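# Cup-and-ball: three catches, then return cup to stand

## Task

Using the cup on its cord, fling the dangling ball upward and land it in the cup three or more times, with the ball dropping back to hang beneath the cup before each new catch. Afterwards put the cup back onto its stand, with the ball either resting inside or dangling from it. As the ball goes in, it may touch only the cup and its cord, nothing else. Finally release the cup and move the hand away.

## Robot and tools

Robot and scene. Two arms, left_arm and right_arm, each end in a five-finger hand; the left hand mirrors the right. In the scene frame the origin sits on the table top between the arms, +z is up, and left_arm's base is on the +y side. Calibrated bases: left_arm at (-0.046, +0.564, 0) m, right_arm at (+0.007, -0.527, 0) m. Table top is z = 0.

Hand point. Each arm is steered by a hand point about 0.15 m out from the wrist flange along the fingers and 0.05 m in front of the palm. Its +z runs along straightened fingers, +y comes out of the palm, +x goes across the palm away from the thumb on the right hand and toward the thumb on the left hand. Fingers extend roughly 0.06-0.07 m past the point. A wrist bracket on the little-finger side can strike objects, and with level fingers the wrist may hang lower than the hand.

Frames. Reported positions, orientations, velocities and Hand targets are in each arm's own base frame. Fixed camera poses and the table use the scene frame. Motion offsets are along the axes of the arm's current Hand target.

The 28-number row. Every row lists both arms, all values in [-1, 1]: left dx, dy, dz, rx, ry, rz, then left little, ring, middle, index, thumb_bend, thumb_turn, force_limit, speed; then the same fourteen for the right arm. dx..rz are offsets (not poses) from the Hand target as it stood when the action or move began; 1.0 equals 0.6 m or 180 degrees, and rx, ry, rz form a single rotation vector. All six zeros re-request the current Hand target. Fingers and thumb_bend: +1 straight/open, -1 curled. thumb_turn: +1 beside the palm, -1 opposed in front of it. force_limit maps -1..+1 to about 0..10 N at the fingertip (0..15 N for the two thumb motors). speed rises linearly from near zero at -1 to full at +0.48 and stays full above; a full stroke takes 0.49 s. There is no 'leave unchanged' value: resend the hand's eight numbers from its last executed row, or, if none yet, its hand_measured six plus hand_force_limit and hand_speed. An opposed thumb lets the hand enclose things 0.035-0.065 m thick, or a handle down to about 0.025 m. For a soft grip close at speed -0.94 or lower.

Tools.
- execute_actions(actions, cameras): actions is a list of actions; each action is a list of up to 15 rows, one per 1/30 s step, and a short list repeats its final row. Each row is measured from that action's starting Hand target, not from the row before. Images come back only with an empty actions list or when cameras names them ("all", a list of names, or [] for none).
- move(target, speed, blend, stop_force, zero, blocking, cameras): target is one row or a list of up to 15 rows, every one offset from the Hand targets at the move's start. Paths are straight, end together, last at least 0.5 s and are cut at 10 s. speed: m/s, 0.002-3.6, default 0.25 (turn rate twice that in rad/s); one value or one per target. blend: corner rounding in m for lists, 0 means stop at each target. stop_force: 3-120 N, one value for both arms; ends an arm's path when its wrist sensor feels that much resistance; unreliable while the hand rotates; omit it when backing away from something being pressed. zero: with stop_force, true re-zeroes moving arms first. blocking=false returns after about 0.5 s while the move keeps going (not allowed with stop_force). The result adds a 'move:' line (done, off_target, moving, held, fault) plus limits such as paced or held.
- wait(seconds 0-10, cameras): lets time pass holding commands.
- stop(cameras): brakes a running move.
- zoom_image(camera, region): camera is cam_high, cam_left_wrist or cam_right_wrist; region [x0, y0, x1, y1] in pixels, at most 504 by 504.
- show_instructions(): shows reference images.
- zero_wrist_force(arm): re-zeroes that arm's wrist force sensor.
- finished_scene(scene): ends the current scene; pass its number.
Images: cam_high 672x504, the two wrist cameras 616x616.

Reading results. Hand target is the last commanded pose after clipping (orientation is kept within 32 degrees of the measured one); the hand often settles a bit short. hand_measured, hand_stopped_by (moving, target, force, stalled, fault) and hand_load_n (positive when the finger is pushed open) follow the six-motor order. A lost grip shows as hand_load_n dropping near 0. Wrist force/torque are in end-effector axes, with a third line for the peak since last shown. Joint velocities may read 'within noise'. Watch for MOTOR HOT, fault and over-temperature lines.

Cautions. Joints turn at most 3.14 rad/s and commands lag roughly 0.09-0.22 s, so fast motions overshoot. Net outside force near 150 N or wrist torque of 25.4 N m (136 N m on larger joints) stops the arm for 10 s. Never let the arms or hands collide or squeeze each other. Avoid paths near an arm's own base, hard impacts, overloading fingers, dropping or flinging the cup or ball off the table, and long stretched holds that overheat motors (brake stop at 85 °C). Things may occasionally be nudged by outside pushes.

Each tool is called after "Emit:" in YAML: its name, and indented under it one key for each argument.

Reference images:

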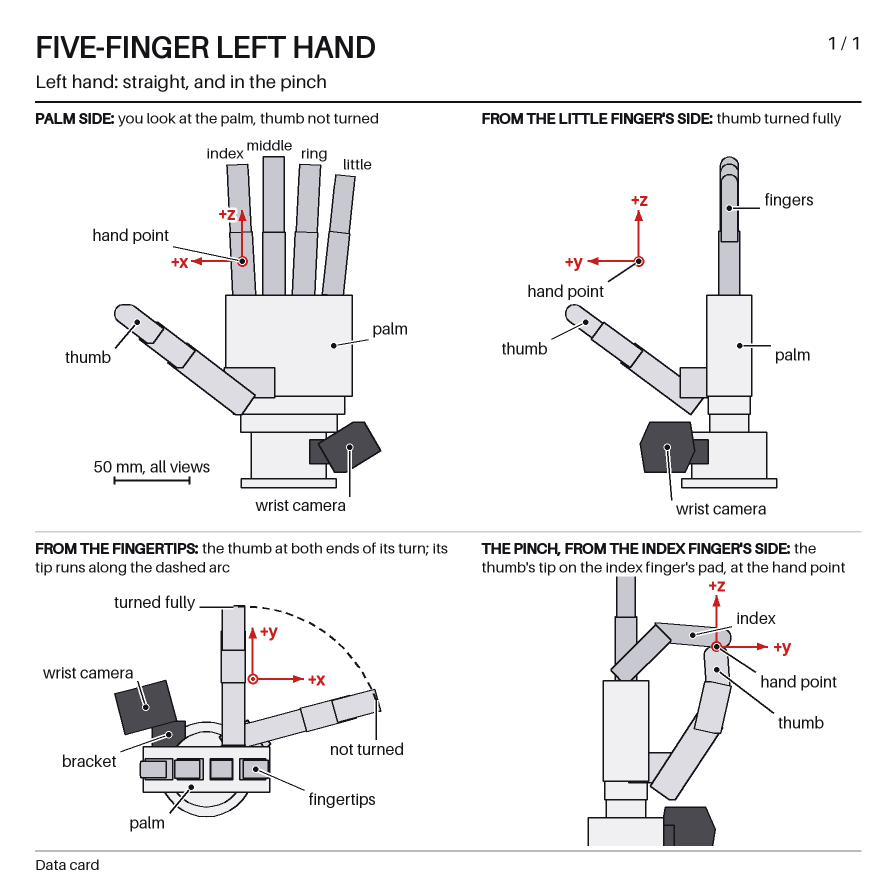

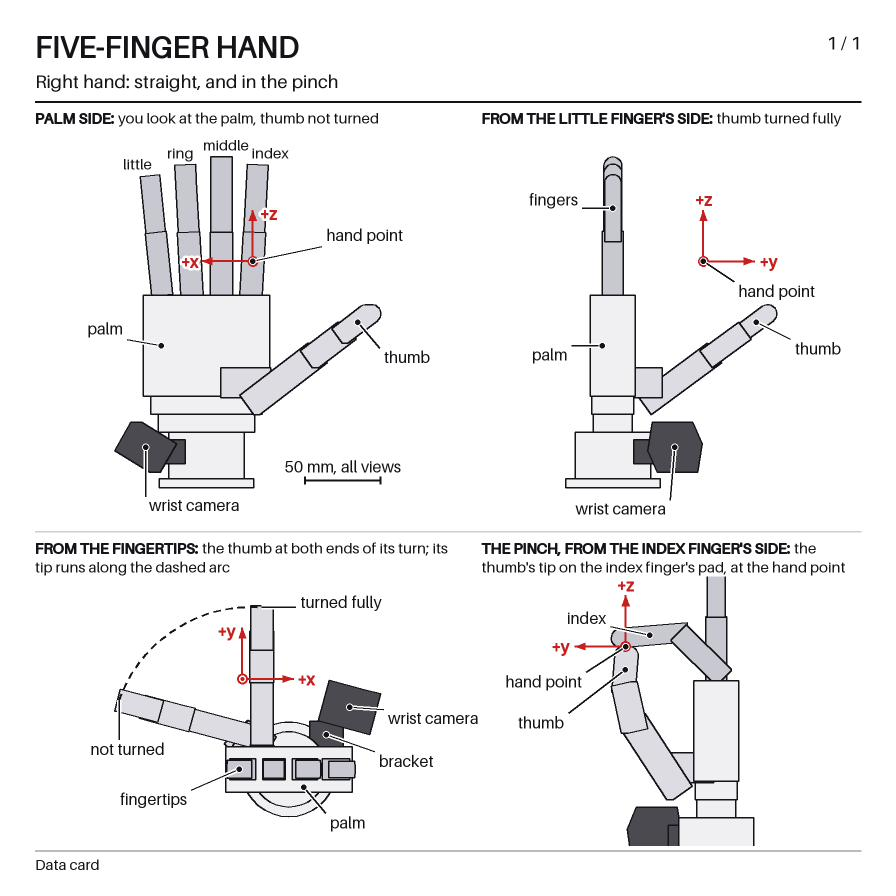

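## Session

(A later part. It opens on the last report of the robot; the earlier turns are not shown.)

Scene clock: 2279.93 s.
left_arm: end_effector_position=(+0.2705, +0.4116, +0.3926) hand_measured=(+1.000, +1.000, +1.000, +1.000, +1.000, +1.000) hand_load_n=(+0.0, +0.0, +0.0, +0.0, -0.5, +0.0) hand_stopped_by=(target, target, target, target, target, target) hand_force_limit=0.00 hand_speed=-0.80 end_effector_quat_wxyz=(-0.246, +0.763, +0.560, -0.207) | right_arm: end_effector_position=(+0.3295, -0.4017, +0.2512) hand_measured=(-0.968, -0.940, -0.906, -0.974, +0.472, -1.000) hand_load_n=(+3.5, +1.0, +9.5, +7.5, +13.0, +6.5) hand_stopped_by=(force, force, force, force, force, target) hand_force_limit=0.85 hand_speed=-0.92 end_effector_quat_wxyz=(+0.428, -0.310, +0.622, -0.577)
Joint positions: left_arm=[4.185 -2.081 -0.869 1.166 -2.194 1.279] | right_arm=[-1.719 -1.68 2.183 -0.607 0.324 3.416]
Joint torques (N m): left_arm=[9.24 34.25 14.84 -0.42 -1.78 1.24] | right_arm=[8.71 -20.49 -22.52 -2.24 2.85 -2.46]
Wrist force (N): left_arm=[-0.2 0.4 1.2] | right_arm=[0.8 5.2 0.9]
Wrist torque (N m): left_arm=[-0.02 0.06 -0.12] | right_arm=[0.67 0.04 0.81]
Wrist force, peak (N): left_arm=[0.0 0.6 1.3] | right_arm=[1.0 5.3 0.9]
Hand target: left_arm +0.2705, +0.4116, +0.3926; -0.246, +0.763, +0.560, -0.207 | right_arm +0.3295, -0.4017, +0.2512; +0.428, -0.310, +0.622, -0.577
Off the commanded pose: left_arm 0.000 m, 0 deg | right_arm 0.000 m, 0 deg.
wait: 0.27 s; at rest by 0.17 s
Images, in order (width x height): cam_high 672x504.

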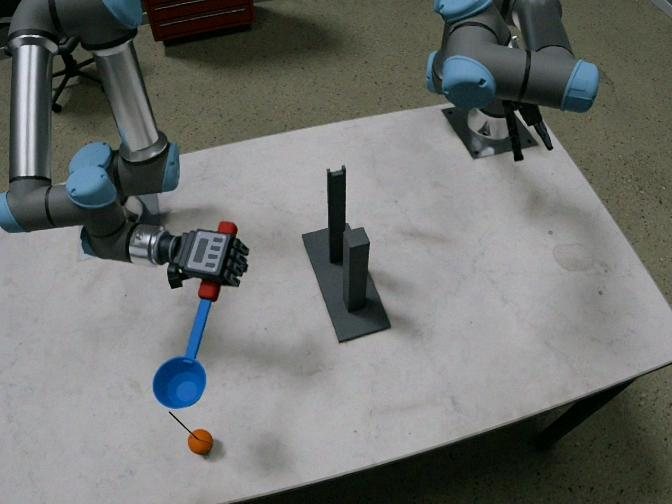

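Emit:
move:
  target: [0,0,0,0,0,0,1,1,1,1,1,1,0,-0.8,-0.0579,-0.3258,0.0113,0,0,0,-1,-1,-0.99,-1,-1,-1,0.85,-0.92]
  speed: 0.15
  cameras: ["cam_high"]

Emit:
execute_actions:
  actions:
    - [[0,0,0,0,0,0,1,1,1,1,1,1,0,-0.8,0,0,0,0,0,0,-1,-1,-0.99,-1,-1,-1,0.85,-0.92],[0,0,0,0,0,0,1,1,1,1,1,1,0,-0.8,0,0,0,0,0,0,-1,-1,-0.99,-1,-1,-1,0.85,-0.92],[0,0,0,0,0,0,1,1,1,1,1,1,0,-0.8,0,0.0001,0.0035,0,0,0,-1,-1,-0.99,-1,-1,-1,0.85,-0.92],[0,0,0,0,0,0,1,1,1,1,1,1,0,-0.8,0.0001,0.0003,0.0104,0,0,0,-1,-1,-0.99,-1,-1,-1,0.85,-0.92],[0,0,0,0,0,0,1,1,1,1,1,1,0,-0.8,0.0002,0.0007,0.0208,0,0,0,-1,-1,-0.99,-1,-1,-1,0.85,-0.92],[0,0,0,0,0,0,1,1,1,1,1,1,0,-0.8,0.0003,0.0011,0.0347,0,0,0,-1,-1,-0.99,-1,-1,-1,0.85,-0.92],[0,0,0,0,0,0,1,1,1,1,1,1,0,-0.8,0.0004,0.0016,0.0485,0,0,0,-1,-1,-0.99,-1,-1,-1,0.85,-0.92],[0,0,0,0,0,0,1,1,1,1,1,1,0,-0.8,0.0005,0.0020,0.0624,0,0,0,-1,-1,-0.99,-1,-1,-1,0.85,-0.92],[0,0,0,0,0,0,1,1,1,1,1,1,0,-0.8,0.0006,0.0025,0.0763,0,0,0,-1,-1,-0.99,-1,-1,-1,0.85,-0.92],[0,0,0,0,0,0,1,1,1,1,1,1,0,-0.8,0.0007,0.0029,0.0902,0,0,0,-1,-1,-0.99,-1,-1,-1,0.85,-0.92],[0,0,0,0,0,0,1,1,1,1,1,1,0,-0.8,0.0008,0.0033,0.1040,0,0,0,-1,-1,-0.99,-1,-1,-1,0.85,-0.92],[0,0,0,0,0,0,1,1,1,1,1,1,0,-0.8,0.0009,0.0038,0.1179,0,0,0,-1,-1,-0.99,-1,-1,-1,0.85,-0.92],[0,0,0,0,0,0,1,1,1,1,1,1,0,-0.8,0.0010,0.0042,0.1318,0,0,0,-1,-1,-0.99,-1,-1,-1,0.85,-0.92],[0,0,0,0,0,0,1,1,1,1,1,1,0,-0.8,0.0011,0.0047,0.1456,0,0,0,-1,-1,-0.99,-1,-1,-1,0.85,-0.92],[0,0,0,0,0,0,1,1,1,1,1,1,0,-0.8,0.0012,0.0051,0.1595,0,0,0,-1,-1,-0.99,-1,-1,-1,0.85,-0.92]]
    - [[0,0,0,0,0,0,1,1,1,1,1,1,0,-0.8,0,0.0002,0.0049,0,0,0,-1,-1,-0.99,-1,-1,-1,0.85,-0.92],[0,0,0,0,0,0,1,1,1,1,1,1,0,-0.8,0,0,0.0007,0,0,0,-1,-1,-0.99,-1,-1,-1,0.85,-0.92],[0,0,0,0,0,0,1,1,1,1,1,1,0,-0.8,-0.0001,-0.0004,-0.0125,0,0,0,-1,-1,-0.99,-1,-1,-1,0.85,-0.92],[0,0,0,0,0,0,1,1,1,1,1,1,0,-0.8,-0.0003,-0.0011,-0.0347,0,0,0,-1,-1,-0.99,-1,-1,-1,0.85,-0.92],[0,0,0,0,0,0,1,1,1,1,1,1,0,-0.8,-0.0004,-0.0018,-0.0569,0,0,0,-1,-1,-0.99,-1,-1,-1,0.85,-0.92],[0,0,0,0,0,0,1,1,1,1,1,1,0,-0.8,-0.0006,-0.0025,-0.0791,0,0,0,-1,-1,-0.99,-1,-1,-1,0.85,-0.92],[0,0,0,0,0,0,1,1,1,1,1,1,0,-0.8,-0.0008,-0.0033,-0.1012,0,0,0,-1,-1,-0.99,-1,-1,-1,0.85,-0.92],[0,0,0,0,0,0,1,1,1,1,1,1,0,-0.8,-0.0010,-0.0040,-0.1234,0,0,0,-1,-1,-0.99,-1,-1,-1,0.85,-0.92],[0,0,0,0,0,0,1,1,1,1,1,1,0,-0.8,-0.0011,-0.0047,-0.1456,0,0,0,-1,-1,-0.99,-1,-1,-1,0.85,-0.92],[0,0,0,0,0,0,1,1,1,1,1,1,0,-0.8,-0.0013,-0.0054,-0.1678,0,0,0,-1,-1,-0.99,-1,-1,-1,0.85,-0.92],[0,0,0,0,0,0,1,1,1,1,1,1,0,-0.8,-0.0015,-0.0061,-0.1900,0,0,0,-1,-1,-0.99,-1,-1,-1,0.85,-0.92],[0,0,0,0,0,0,1,1,1,1,1,1,0,-0.8,-0.0016,-0.0068,-0.2122,0,0,0,-1,-1,-0.99,-1,-1,-1,0.85,-0.92],[0,0,0,0,0,0,1,1,1,1,1,1,0,-0.8,-0.0018,-0.0075,-0.2344,0,0,0,-1,-1,-0.99,-1,-1,-1,0.85,-0.92],[0,0,0,0,0,0,1,1,1,1,1,1,0,-0.8,-0.0019,-0.0078,-0.2441,0,0,0,-1,-1,-0.99,-1,-1,-1,0.85,-0.92],[0,0,0,0,0,0,1,1,1,1,1,1,0,-0.8,-0.0019,-0.0078,-0.2413,0,0,0,-1,-1,-0.99,-1,-1,-1,0.85,-0.92]]
    - [[0,0,0,0,0,0,1,1,1,1,1,1,0,-0.8,0.0001,0.0005,0.0153,0,0,0,-1,-1,-0.99,-1,-1,-1,0.85,-0.92],[0,0,0,0,0,0,1,1,1,1,1,1,0,-0.8,0.0003,0.0014,0.0430,0,0,0,-1,-1,-0.99,-1,-1,-1,0.85,-0.92],[0,0,0,0,0,0,1,1,1,1,1,1,0,-0.8,0.0005,0.0023,0.0707,0,0,0,-1,-1,-0.99,-1,-1,-1,0.85,-0.92],[0,0,0,0,0,0,1,1,1,1,1,1,0,-0.8,0.0008,0.0032,0.0985,0,0,0,-1,-1,-0.99,-1,-1,-1,0.85,-0.92],[0,0,0,0,0,0,1,1,1,1,1,1,0,-0.8,0.0010,0.0041,0.1262,0,0,0,-1,-1,-0.99,-1,-1,-1,0.85,-0.92],[0,0,0,0,0,0,1,1,1,1,1,1,0,-0.8,0.0012,0.0049,0.1539,0,0,0,-1,-1,-0.99,-1,-1,-1,0.85,-0.92],[0,0,0,0,0,0,1,1,1,1,1,1,0,-0.8,0.0014,0.0058,0.1817,0,0,0,-1,-1,-0.99,-1,-1,-1,0.85,-0.92],[0,0,0,0,0,0,1,1,1,1,1,1,0,-0.8,0.0016,0.0067,0.2094,0,0,0,-1,-1,-0.99,-1,-1,-1,0.85,-0.92],[0,0,0,0,0,0,1,1,1,1,1,1,0,-0.8,0.0018,0.0076,0.2372,0,0,0,-1,-1,-0.99,-1,-1,-1,0.85,-0.92],[0,0,0,0,0,0,1,1,1,1,1,1,0,-0.8,0.0020,0.0085,0.2649,0,0,0,-1,-1,-0.99,-1,-1,-1,0.85,-0.92],[0,0,0,0,0,0,1,1,1,1,1,1,0,-0.8,0.0023,0.0094,0.2926,0,0,0,-1,-1,-0.99,-1,-1,-1,0.85,-0.92],[0,0,0,0,0,0,1,1,1,1,1,1,0,-0.8,0.0025,0.0103,0.3204,0,0,0,-1,-1,-0.99,-1,-1,-1,0.85,-0.92],[0,0,0,0,0,0,1,1,1,1,1,1,0,-0.8,0.0027,0.0112,0.3481,0,0,0,-1,-1,-0.99,-1,-1,-1,0.85,-0.92],[0,0,0,0,0,0,1,1,1,1,1,1,0,-0.8,0.0028,0.0117,0.3634,0,0,0,-1,-1,-0.99,-1,-1,-1,0.85,-0.92],[0,0,0,0,0,0,1,1,1,1,1,1,0,-0.8,0.0028,0.0118,0.3661,0,0,0,-1,-1,-0.99,-1,-1,-1,0.85,-0.92]]
    - [[0,0,0,0,0,0,1,1,1,1,1,1,0,-0.8,-0.0001,-0.0003,-0.0097,0,0,0,-1,-1,-0.99,-1,-1,-1,0.85,-0.92],[0,0,0,0,0,0,1,1,1,1,1,1,0,-0.8,-0.0002,-0.0010,-0.0319,0,0,0,-1,-1,-0.99,-1,-1,-1,0.85,-0.92],[0,0,0,0,0,0,1,1,1,1,1,1,0,-0.8,-0.0004,-0.0016,-0.0485,0,0,0,-1,-1,-0.99,-1,-1,-1,0.85,-0.92],[0,0,0,0,0,0,1,1,1,1,1,1,0,-0.8,-0.0005,-0.0019,-0.0596,0,0,0,-1,-1,-0.99,-1,-1,-1,0.85,-0.92],[0,0,0,0,0,0,1,1,1,1,1,1,0,-0.8,0.0039,-0.0029,-0.0652,0,0,0,-1,-1,-0.99,-1,-1,-1,0.85,-0.92],[0,0,0,0,0,0,1,1,1,1,1,1,0,-0.8,0.0128,-0.0045,-0.0652,0,0,0,-1,-1,-0.99,-1,-1,-1,0.85,-0.92],[0,0,0,0,0,0,1,1,1,1,1,1,0,-0.8,0.0262,-0.0069,-0.0652,0,0,0,-1,-1,-0.99,-1,-1,-1,0.85,-0.92],[0,0,0,0,0,0,1,1,1,1,1,1,0,-0.8,0.0416,-0.0096,-0.0652,0,0,0,-1,-1,-0.99,-1,-1,-1,0.85,-0.92],[0,0,0,0,0,0,1,1,1,1,1,1,0,-0.8,0.0572,-0.0124,-0.0653,0,0,0,-1,-1,-0.99,-1,-1,-1,0.85,-0.92],[0,0,0,0,0,0,1,1,1,1,1,1,0,-0.8,0.0728,-0.0152,-0.0653,0,0,0,-1,-1,-0.99,-1,-1,-1,0.85,-0.92],[0,0,0,0,0,0,1,1,1,1,1,1,0,-0.8,0.0883,-0.0180,-0.0653,0,0,0,-1,-1,-0.99,-1,-1,-1,0.85,-0.92],[0,0,0,0,0,0,1,1,1,1,1,1,0,-0.8,0.0993,-0.0199,-0.0653,0,0,0,-1,-1,-0.99,-1,-1,-1,0.85,-0.92],[0,0,0,0,0,0,1,1,1,1,1,1,0,-0.8,0.1060,-0.0211,-0.0653,0,0,0,-1,-1,-0.99,-1,-1,-1,0.85,-0.92]]
  cameras: ["cam_high","cam_left_wrist"]

Emit:
wait:
  seconds: 0.1
  cameras: ["cam_high","cam_left_wrist"]

Emit:
wait:
  seconds: 0.3
  cameras: ["cam_high"]

Scene clock: 2309.67 s.
left_arm: end_effector_position=(+0.2705, +0.4116, +0.3926) hand_measured=(+1.000, +1.000, +1.000, +1.000, +1.000, +1.000) hand_load_n=(+0.0, +0.0, +0.0, +0.0, +0.0, +0.0) hand_stopped_by=(target, target, target, target, target, target) hand_force_limit=0.00 hand_speed=-0.80 end_effector_quat_wxyz=(-0.246, +0.763, +0.560, -0.207) | right_arm: end_effector_position=(+0.3297, -0.4018, +0.4497) hand_measured=(-0.968, -0.940, -0.906, -0.974, +0.472, -1.000) hand_load_n=(+4.0, +1.0, +9.5, +7.5, +13.0, +6.5) hand_stopped_by=(force, force, force, force, force, target) hand_force_limit=0.85 hand_speed=-0.92 end_effector_quat_wxyz=(+0.428, -0.310, +0.622, -0.577)
Joint positions: left_arm=[4.185 -2.081 -0.869 1.166 -2.194 1.279] | right_arm=[-1.718 -1.795 1.75 -0.059 0.325 3.416]
Joint torques (N m): left_arm=[9.38 33.88 14.19 -0.37 -1.77 1.07] | right_arm=[8.86 -12.75 -26.92 -2.17 2.78 1.95]
Wrist force (N): left_arm=[-0.2 0.3 1.3] | right_arm=[1.1 5.2 0.6]
Wrist torque (N m): left_arm=[-0.04 0.07 -0.12] | right_arm=[0.66 0.03 0.82]
Wrist force, peak (N): left_arm=[0.0 0.5 1.5] | right_arm=[1.3 7.4 0.7]
Hand target: left_arm +0.2705, +0.4116, +0.3926; -0.246, +0.763, +0.560, -0.207 | right_arm +0.3297, -0.4017, +0.4498; +0.428, -0.310, +0.622, -0.577
Off the commanded pose: left_arm 0.000 m, 0 deg | right_arm 0.000 m, 0 deg.
move: done
Images, in order (width x height): cam_high 672x504.

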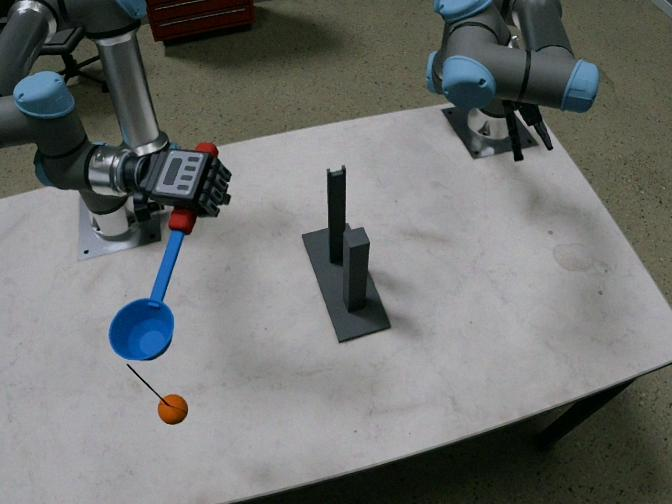

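Scene clock: 2312.00 s.
left_arm: end_effector_position=(+0.2705, +0.4116, +0.3926) hand_measured=(+1.000, +1.000, +1.000, +1.000, +1.000, +1.000) hand_load_n=(+0.0, +0.0, +0.0, +0.0, +0.0, +0.0) hand_stopped_by=(target, target, target, target, target, target) hand_force_limit=0.00 hand_speed=-0.80 end_effector_quat_wxyz=(-0.246, +0.763, +0.560, -0.207) | right_arm: end_effector_position=(+0.4174, -0.5192, +0.4499) hand_measured=(-0.968, -0.940, -0.906, -0.974, +0.472, -1.000) hand_load_n=(+0.5, +0.5, +9.5, +8.5, +13.5, +9.5) hand_stopped_by=(force, force, force, force, force, target) hand_force_limit=0.85 hand_speed=-0.92 end_effector_quat_wxyz=(+0.428, -0.310, +0.622, -0.577)
Joint positions: left_arm=[4.185 -2.081 -0.869 1.166 -2.194 1.279] | right_arm=[-1.479 -1.436 1.407 -0.034 0.563 3.37]
Joint torques (N m): left_arm=[9.39 33.79 13.78 -0.44 -1.69 1.21] | right_arm=[-8.99 -20.94 -32.23 -2.44 -0.74 -1.12]
Wrist force (N): left_arm=[-0.1 0.4 1.1] | right_arm=[0.1 7.7 1.2]
Wrist torque (N m): left_arm=[-0.02 0.05 -0.12] | right_arm=[0.92 -0.02 1.64]
Wrist force, peak (N): left_arm=[-0.3 0.4 1.4] | right_arm=[1.6 5.9 10.3]
Hand target: left_arm +0.2705, +0.4116, +0.3926; -0.246, +0.763, +0.560, -0.207 | right_arm +0.4174, -0.5194, +0.4500; +0.428, -0.310, +0.622, -0.577
Off the commanded pose: left_arm 0.000 m, 0 deg | right_arm 0.000 m, 0 deg.
Step readings (end_effector_position of left_arm | right_arm):
0: (+0.2705, +0.4116, +0.3926) | (+0.3297, -0.4018, +0.4497)
1: (+0.2705, +0.4116, +0.3926) | (+0.3297, -0.4018, +0.4497)
2: (+0.2705, +0.4116, +0.3926) | (+0.3297, -0.4018, +0.4498)
4: (+0.2705, +0.4116, +0.3926) | (+0.3304, -0.4020, +0.4498)
8: (+0.2705, +0.4116, +0.3926) | (+0.3463, -0.4096, +0.4495)
15: (+0.2705, +0.4116, +0.3926) | (+0.4010, -0.4367, +0.4490)
16: (+0.2705, +0.4116, +0.3926) | (+0.4081, -0.4404, +0.4491)
17: (+0.2705, +0.4116, +0.3926) | (+0.4139, -0.4435, +0.4491)
19: (+0.2705, +0.4116, +0.3926) | (+0.4159, -0.4454, +0.4496)
23: (+0.2705, +0.4116, +0.3926) | (+0.3782, -0.4254, +0.4493)
30: (+0.2705, +0.4116, +0.3926) | (+0.2994, -0.3847, +0.4485)
31: (+0.2705, +0.4116, +0.3926) | (+0.2923, -0.3814, +0.4486)
32: (+0.2705, +0.4116, +0.3926) | (+0.2895, -0.3804, +0.4488)
34: (+0.2705, +0.4116, +0.3926) | (+0.3039, -0.3872, +0.4496)
38: (+0.2705, +0.4116, +0.3926) | (+0.3592, -0.4100, +0.4468)
45: (+0.2705, +0.4116, +0.3926) | (+0.4691, -0.4678, +0.4467)
46: (+0.2705, +0.4116, +0.3926) | (+0.4782, -0.4735, +0.4472)
47: (+0.2705, +0.4116, +0.3926) | (+0.4816, -0.4767, +0.4481)
49: (+0.2705, +0.4116, +0.3926) | (+0.4710, -0.4739, +0.4497)
53: (+0.2705, +0.4116, +0.3926) | (+0.4418, -0.4680, +0.4498)
60: (+0.2705, +0.4116, +0.3926) | (+0.4163, -0.5200, +0.4495)
camera_calibration:
cam_left_wrist: T_world_to_cam=[[-0.641971, 0.517504, 0.565741, -0.255726], [0.734502, 0.626762, 0.260148, -0.56419], [-0.219957, 0.582545, -0.78247, 0.234956], [0, 0, 0, 1]] pos_world=[0.301911, 0.34908, 0.475293]
Images, in order (width x height): cam_high 672x504, cam_left_wrist 616x616.

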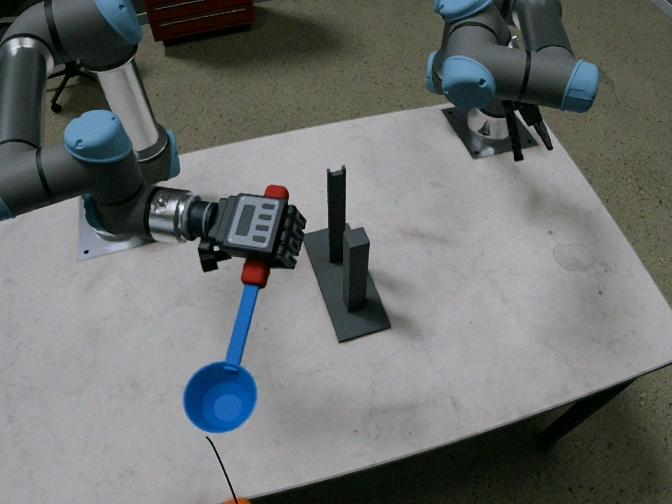

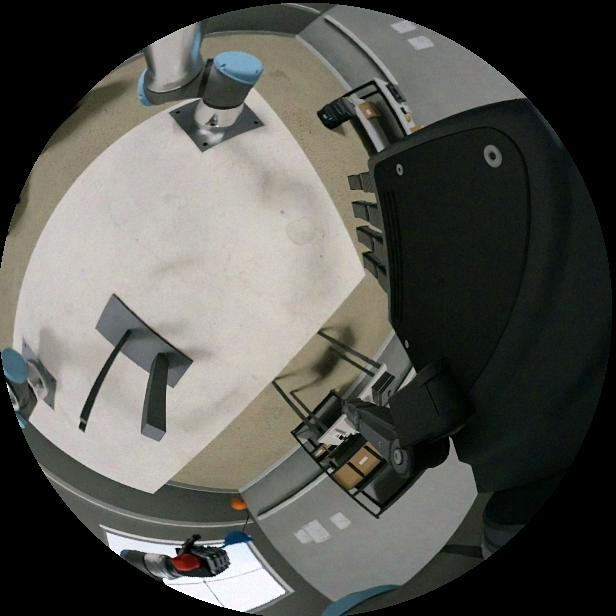

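Scene clock: 2312.10 s.
left_arm: end_effector_position=(+0.2705, +0.4116, +0.3926) hand_measured=(+1.000, +1.000, +1.000, +1.000, +1.000, +1.000) hand_load_n=(+0.0, +0.0, +0.0, +0.0, +0.0, +0.0) hand_stopped_by=(target, target, target, target, target, target) hand_force_limit=0.00 hand_speed=-0.80 end_effector_quat_wxyz=(-0.246, +0.763, +0.560, -0.207) | right_arm: end_effector_position=(+0.4174, -0.5193, +0.4500) hand_measured=(-0.968, -0.940, -0.906, -0.974, +0.472, -1.000) hand_load_n=(+0.0, +0.0, +9.5, +8.0, +13.0, +5.5) hand_stopped_by=(force, force, force, force, force, target) hand_force_limit=0.85 hand_speed=-0.92 end_effector_quat_wxyz=(+0.428, -0.310, +0.622, -0.577)
Joint positions: left_arm=[4.185 -2.081 -0.869 1.166 -2.194 1.279] | right_arm=[-1.479 -1.435 1.406 -0.034 0.563 3.37]
Joint torques (N m): left_arm=[9.21 33.52 14.38 -0.44 -1.63 1.27] | right_arm=[-7.51 -17.57 -30.67 -2.08 -2 -0.86]
Wrist force (N): left_arm=[-0.1 0.4 1.3] | right_arm=[0.3 4.8 0.6]
Wrist torque (N m): left_arm=[-0.04 0.07 -0.12] | right_arm=[0.67 0.09 0.91]
Wrist force, peak (N): left_arm=[-0.1 0.4 1.3] | right_arm=[0.3 6.4 0.1]
Hand target: left_arm +0.2705, +0.4116, +0.3926; -0.246, +0.763, +0.560, -0.207 | right_arm +0.4174, -0.5194, +0.4500; +0.428, -0.310, +0.622, -0.577
Off the commanded pose: left_arm 0.000 m, 0 deg | right_arm 0.000 m, 0 deg.
wait: 0.10 s; no rest
camera_calibration:
cam_left_wrist: T_world_to_cam=[[-0.641971, 0.517504, 0.565741, -0.255726], [0.734502, 0.626762, 0.260148, -0.56419], [-0.219957, 0.582545, -0.78247, 0.234956], [0, 0, 0, 1]] pos_world=[0.301911, 0.34908, 0.475293]
Images, in order (width x height): cam_high 672x504, cam_left_wrist 616x616.

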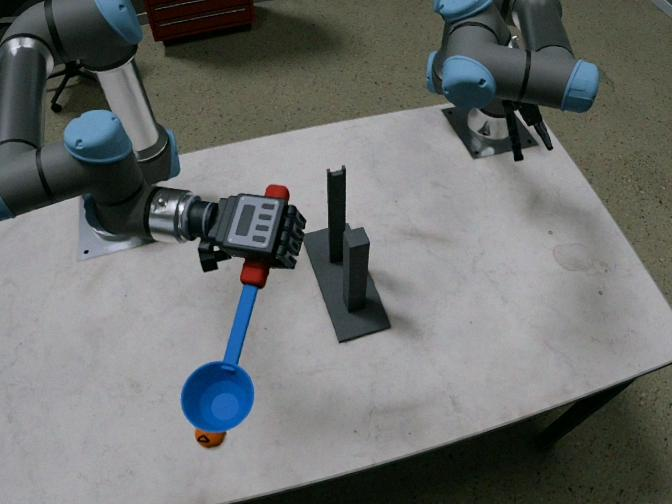

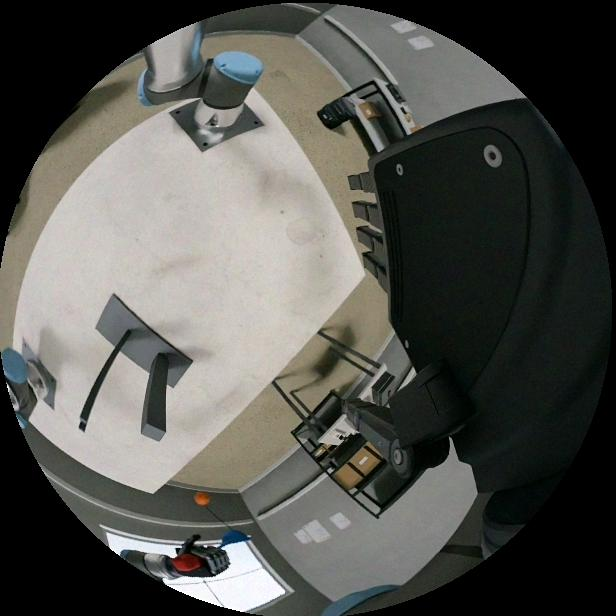

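Scene clock: 2312.40 s.
left_arm: end_effector_position=(+0.2705, +0.4116, +0.3926) hand_measured=(+1.000, +1.000, +1.000, +1.000, +1.000, +1.000) hand_load_n=(+0.0, +0.0, +0.0, +0.0, +0.0, +0.0) hand_stopped_by=(target, target, target, target, target, target) hand_force_limit=0.00 hand_speed=-0.80 end_effector_quat_wxyz=(-0.246, +0.763, +0.560, -0.207) | right_arm: end_effector_position=(+0.4174, -0.5193, +0.4499) hand_measured=(-0.968, -0.940, -0.906, -0.974, +0.472, -1.000) hand_load_n=(+0.0, +0.0, +9.5, +8.0, +13.0, +5.0) hand_stopped_by=(force, force, force, force, force, target) hand_force_limit=0.85 hand_speed=-0.92 end_effector_quat_wxyz=(+0.428, -0.310, +0.622, -0.577)
Joint positions: left_arm=[4.185 -2.081 -0.869 1.166 -2.194 1.279] | right_arm=[-1.479 -1.435 1.406 -0.034 0.563 3.37]
Joint torques (N m): left_arm=[8.92 34.1 13.95 -0.33 -1.75 1.13] | right_arm=[-6.48 -18.83 -30.73 -1.41 -1.98 0.51]
Wrist force (N): left_arm=[-0.1 0.4 1.1] | right_arm=[1.2 3.0 0.5]
Wrist torque (N m): left_arm=[-0.01 0.05 -0.12] | right_arm=[0.52 0.03 0.45]
Wrist force, peak (N): left_arm=[-0.3 0.1 1.4] | right_arm=[0.0 6.7 1.4]
Hand target: left_arm +0.2705, +0.4116, +0.3926; -0.246, +0.763, +0.560, -0.207 | right_arm +0.4174, -0.5194, +0.4500; +0.428, -0.310, +0.622, -0.577
Off the commanded pose: left_arm 0.000 m, 0 deg | right_arm 0.000 m, 0 deg.
wait: 0.30 s; at rest by 0.17 s
Images, in order (width x height): cam_high 672x504.

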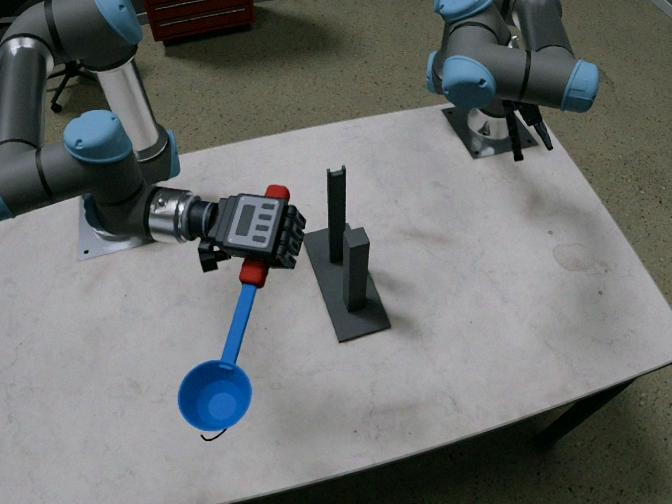

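Emit:
execute_actions:
  actions: []

Scene clock: 2324.63 s.
left_arm: end_effector_position=(+0.2705, +0.4116, +0.3926) hand_measured=(+1.000, +1.000, +1.000, +1.000, +1.000, +1.000) hand_load_n=(+0.0, +0.0, +0.0, +0.0, +0.0, +0.0) hand_stopped_by=(target, target, target, target, target, target) hand_force_limit=0.00 hand_speed=-0.80 end_effector_quat_wxyz=(-0.246, +0.763, +0.560, -0.207) | right_arm: end_effector_position=(+0.4174, -0.5193, +0.4499) hand_measured=(-0.968, -0.940, -0.906, -0.974, +0.472, -1.000) hand_load_n=(+2.0, +1.0, +9.5, +8.5, +13.0, +7.0) hand_stopped_by=(force, force, force, force, force, target) hand_force_limit=0.85 hand_speed=-0.92 end_effector_quat_wxyz=(+0.428, -0.310, +0.622, -0.577)
Joint positions: left_arm=[4.185 -2.081 -0.869 1.166 -2.194 1.279] | right_arm=[-1.479 -1.435 1.406 -0.034 0.563 3.37]
Joint velocities: within noise
Joint torques (N m): left_arm=[9.41 33.95 14.4 -0.54 -1.73 1.09] | right_arm=[7.32 -18.89 -20.53 -0.43 2.23 1.17]
Wrist force (N): left_arm=[-0.1 0.6 1.1] | right_arm=[0.8 4.9 0.8]
Wrist torque (N m): left_arm=[0.01 0.06 -0.13] | right_arm=[0.63 -0.02 0.79]
Wrist force, peak (N): left_arm=[-0.2 0.4 1.5] | right_arm=[0.9 6.3 1.6]
Hand target: left_arm +0.2705, +0.4116, +0.3926; -0.246, +0.763, +0.560, -0.207 | right_arm +0.4174, -0.5194, +0.4500; +0.428, -0.310, +0.622, -0.577
Off the commanded pose: left_arm 0.000 m, 0 deg | right_arm 0.000 m, 0 deg.
camera_calibration:
cam_left_wrist: T_world_to_cam=[[-0.641971, 0.517504, 0.565741, -0.255726], [0.734502, 0.626762, 0.260148, -0.56419], [-0.219957, 0.582545, -0.78247, 0.234956], [0, 0, 0, 1]] pos_world=[0.301911, 0.34908, 0.475293]
cam_right_wrist: T_world_to_cam=[[-0.0105309, -0.095861, -0.995339, 0.401632], [-0.0392091, 0.994668, -0.0953816, 0.584881], [0.999176, 0.0380219, -0.0142334, -0.273072], [0, 0, 0, 1]] pos_world=[0.300009, -0.532879, 0.45166]

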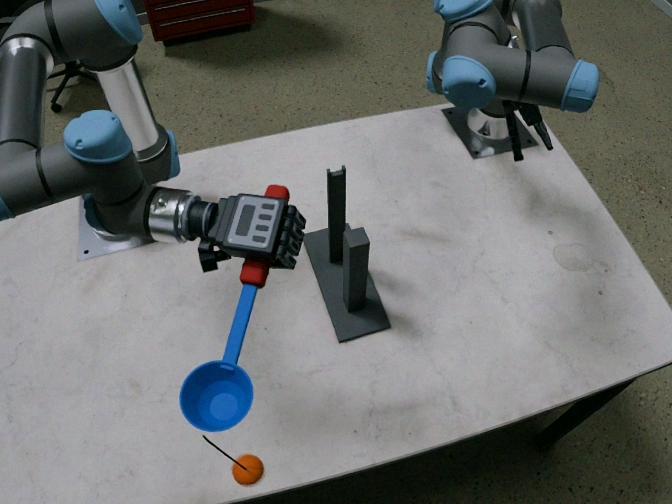

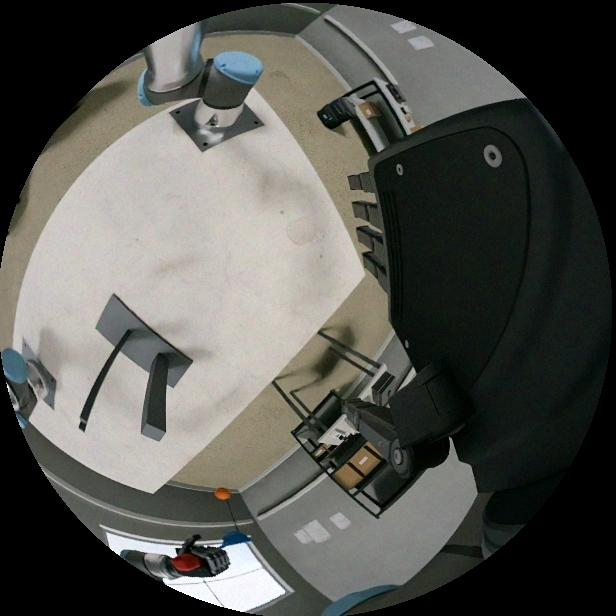

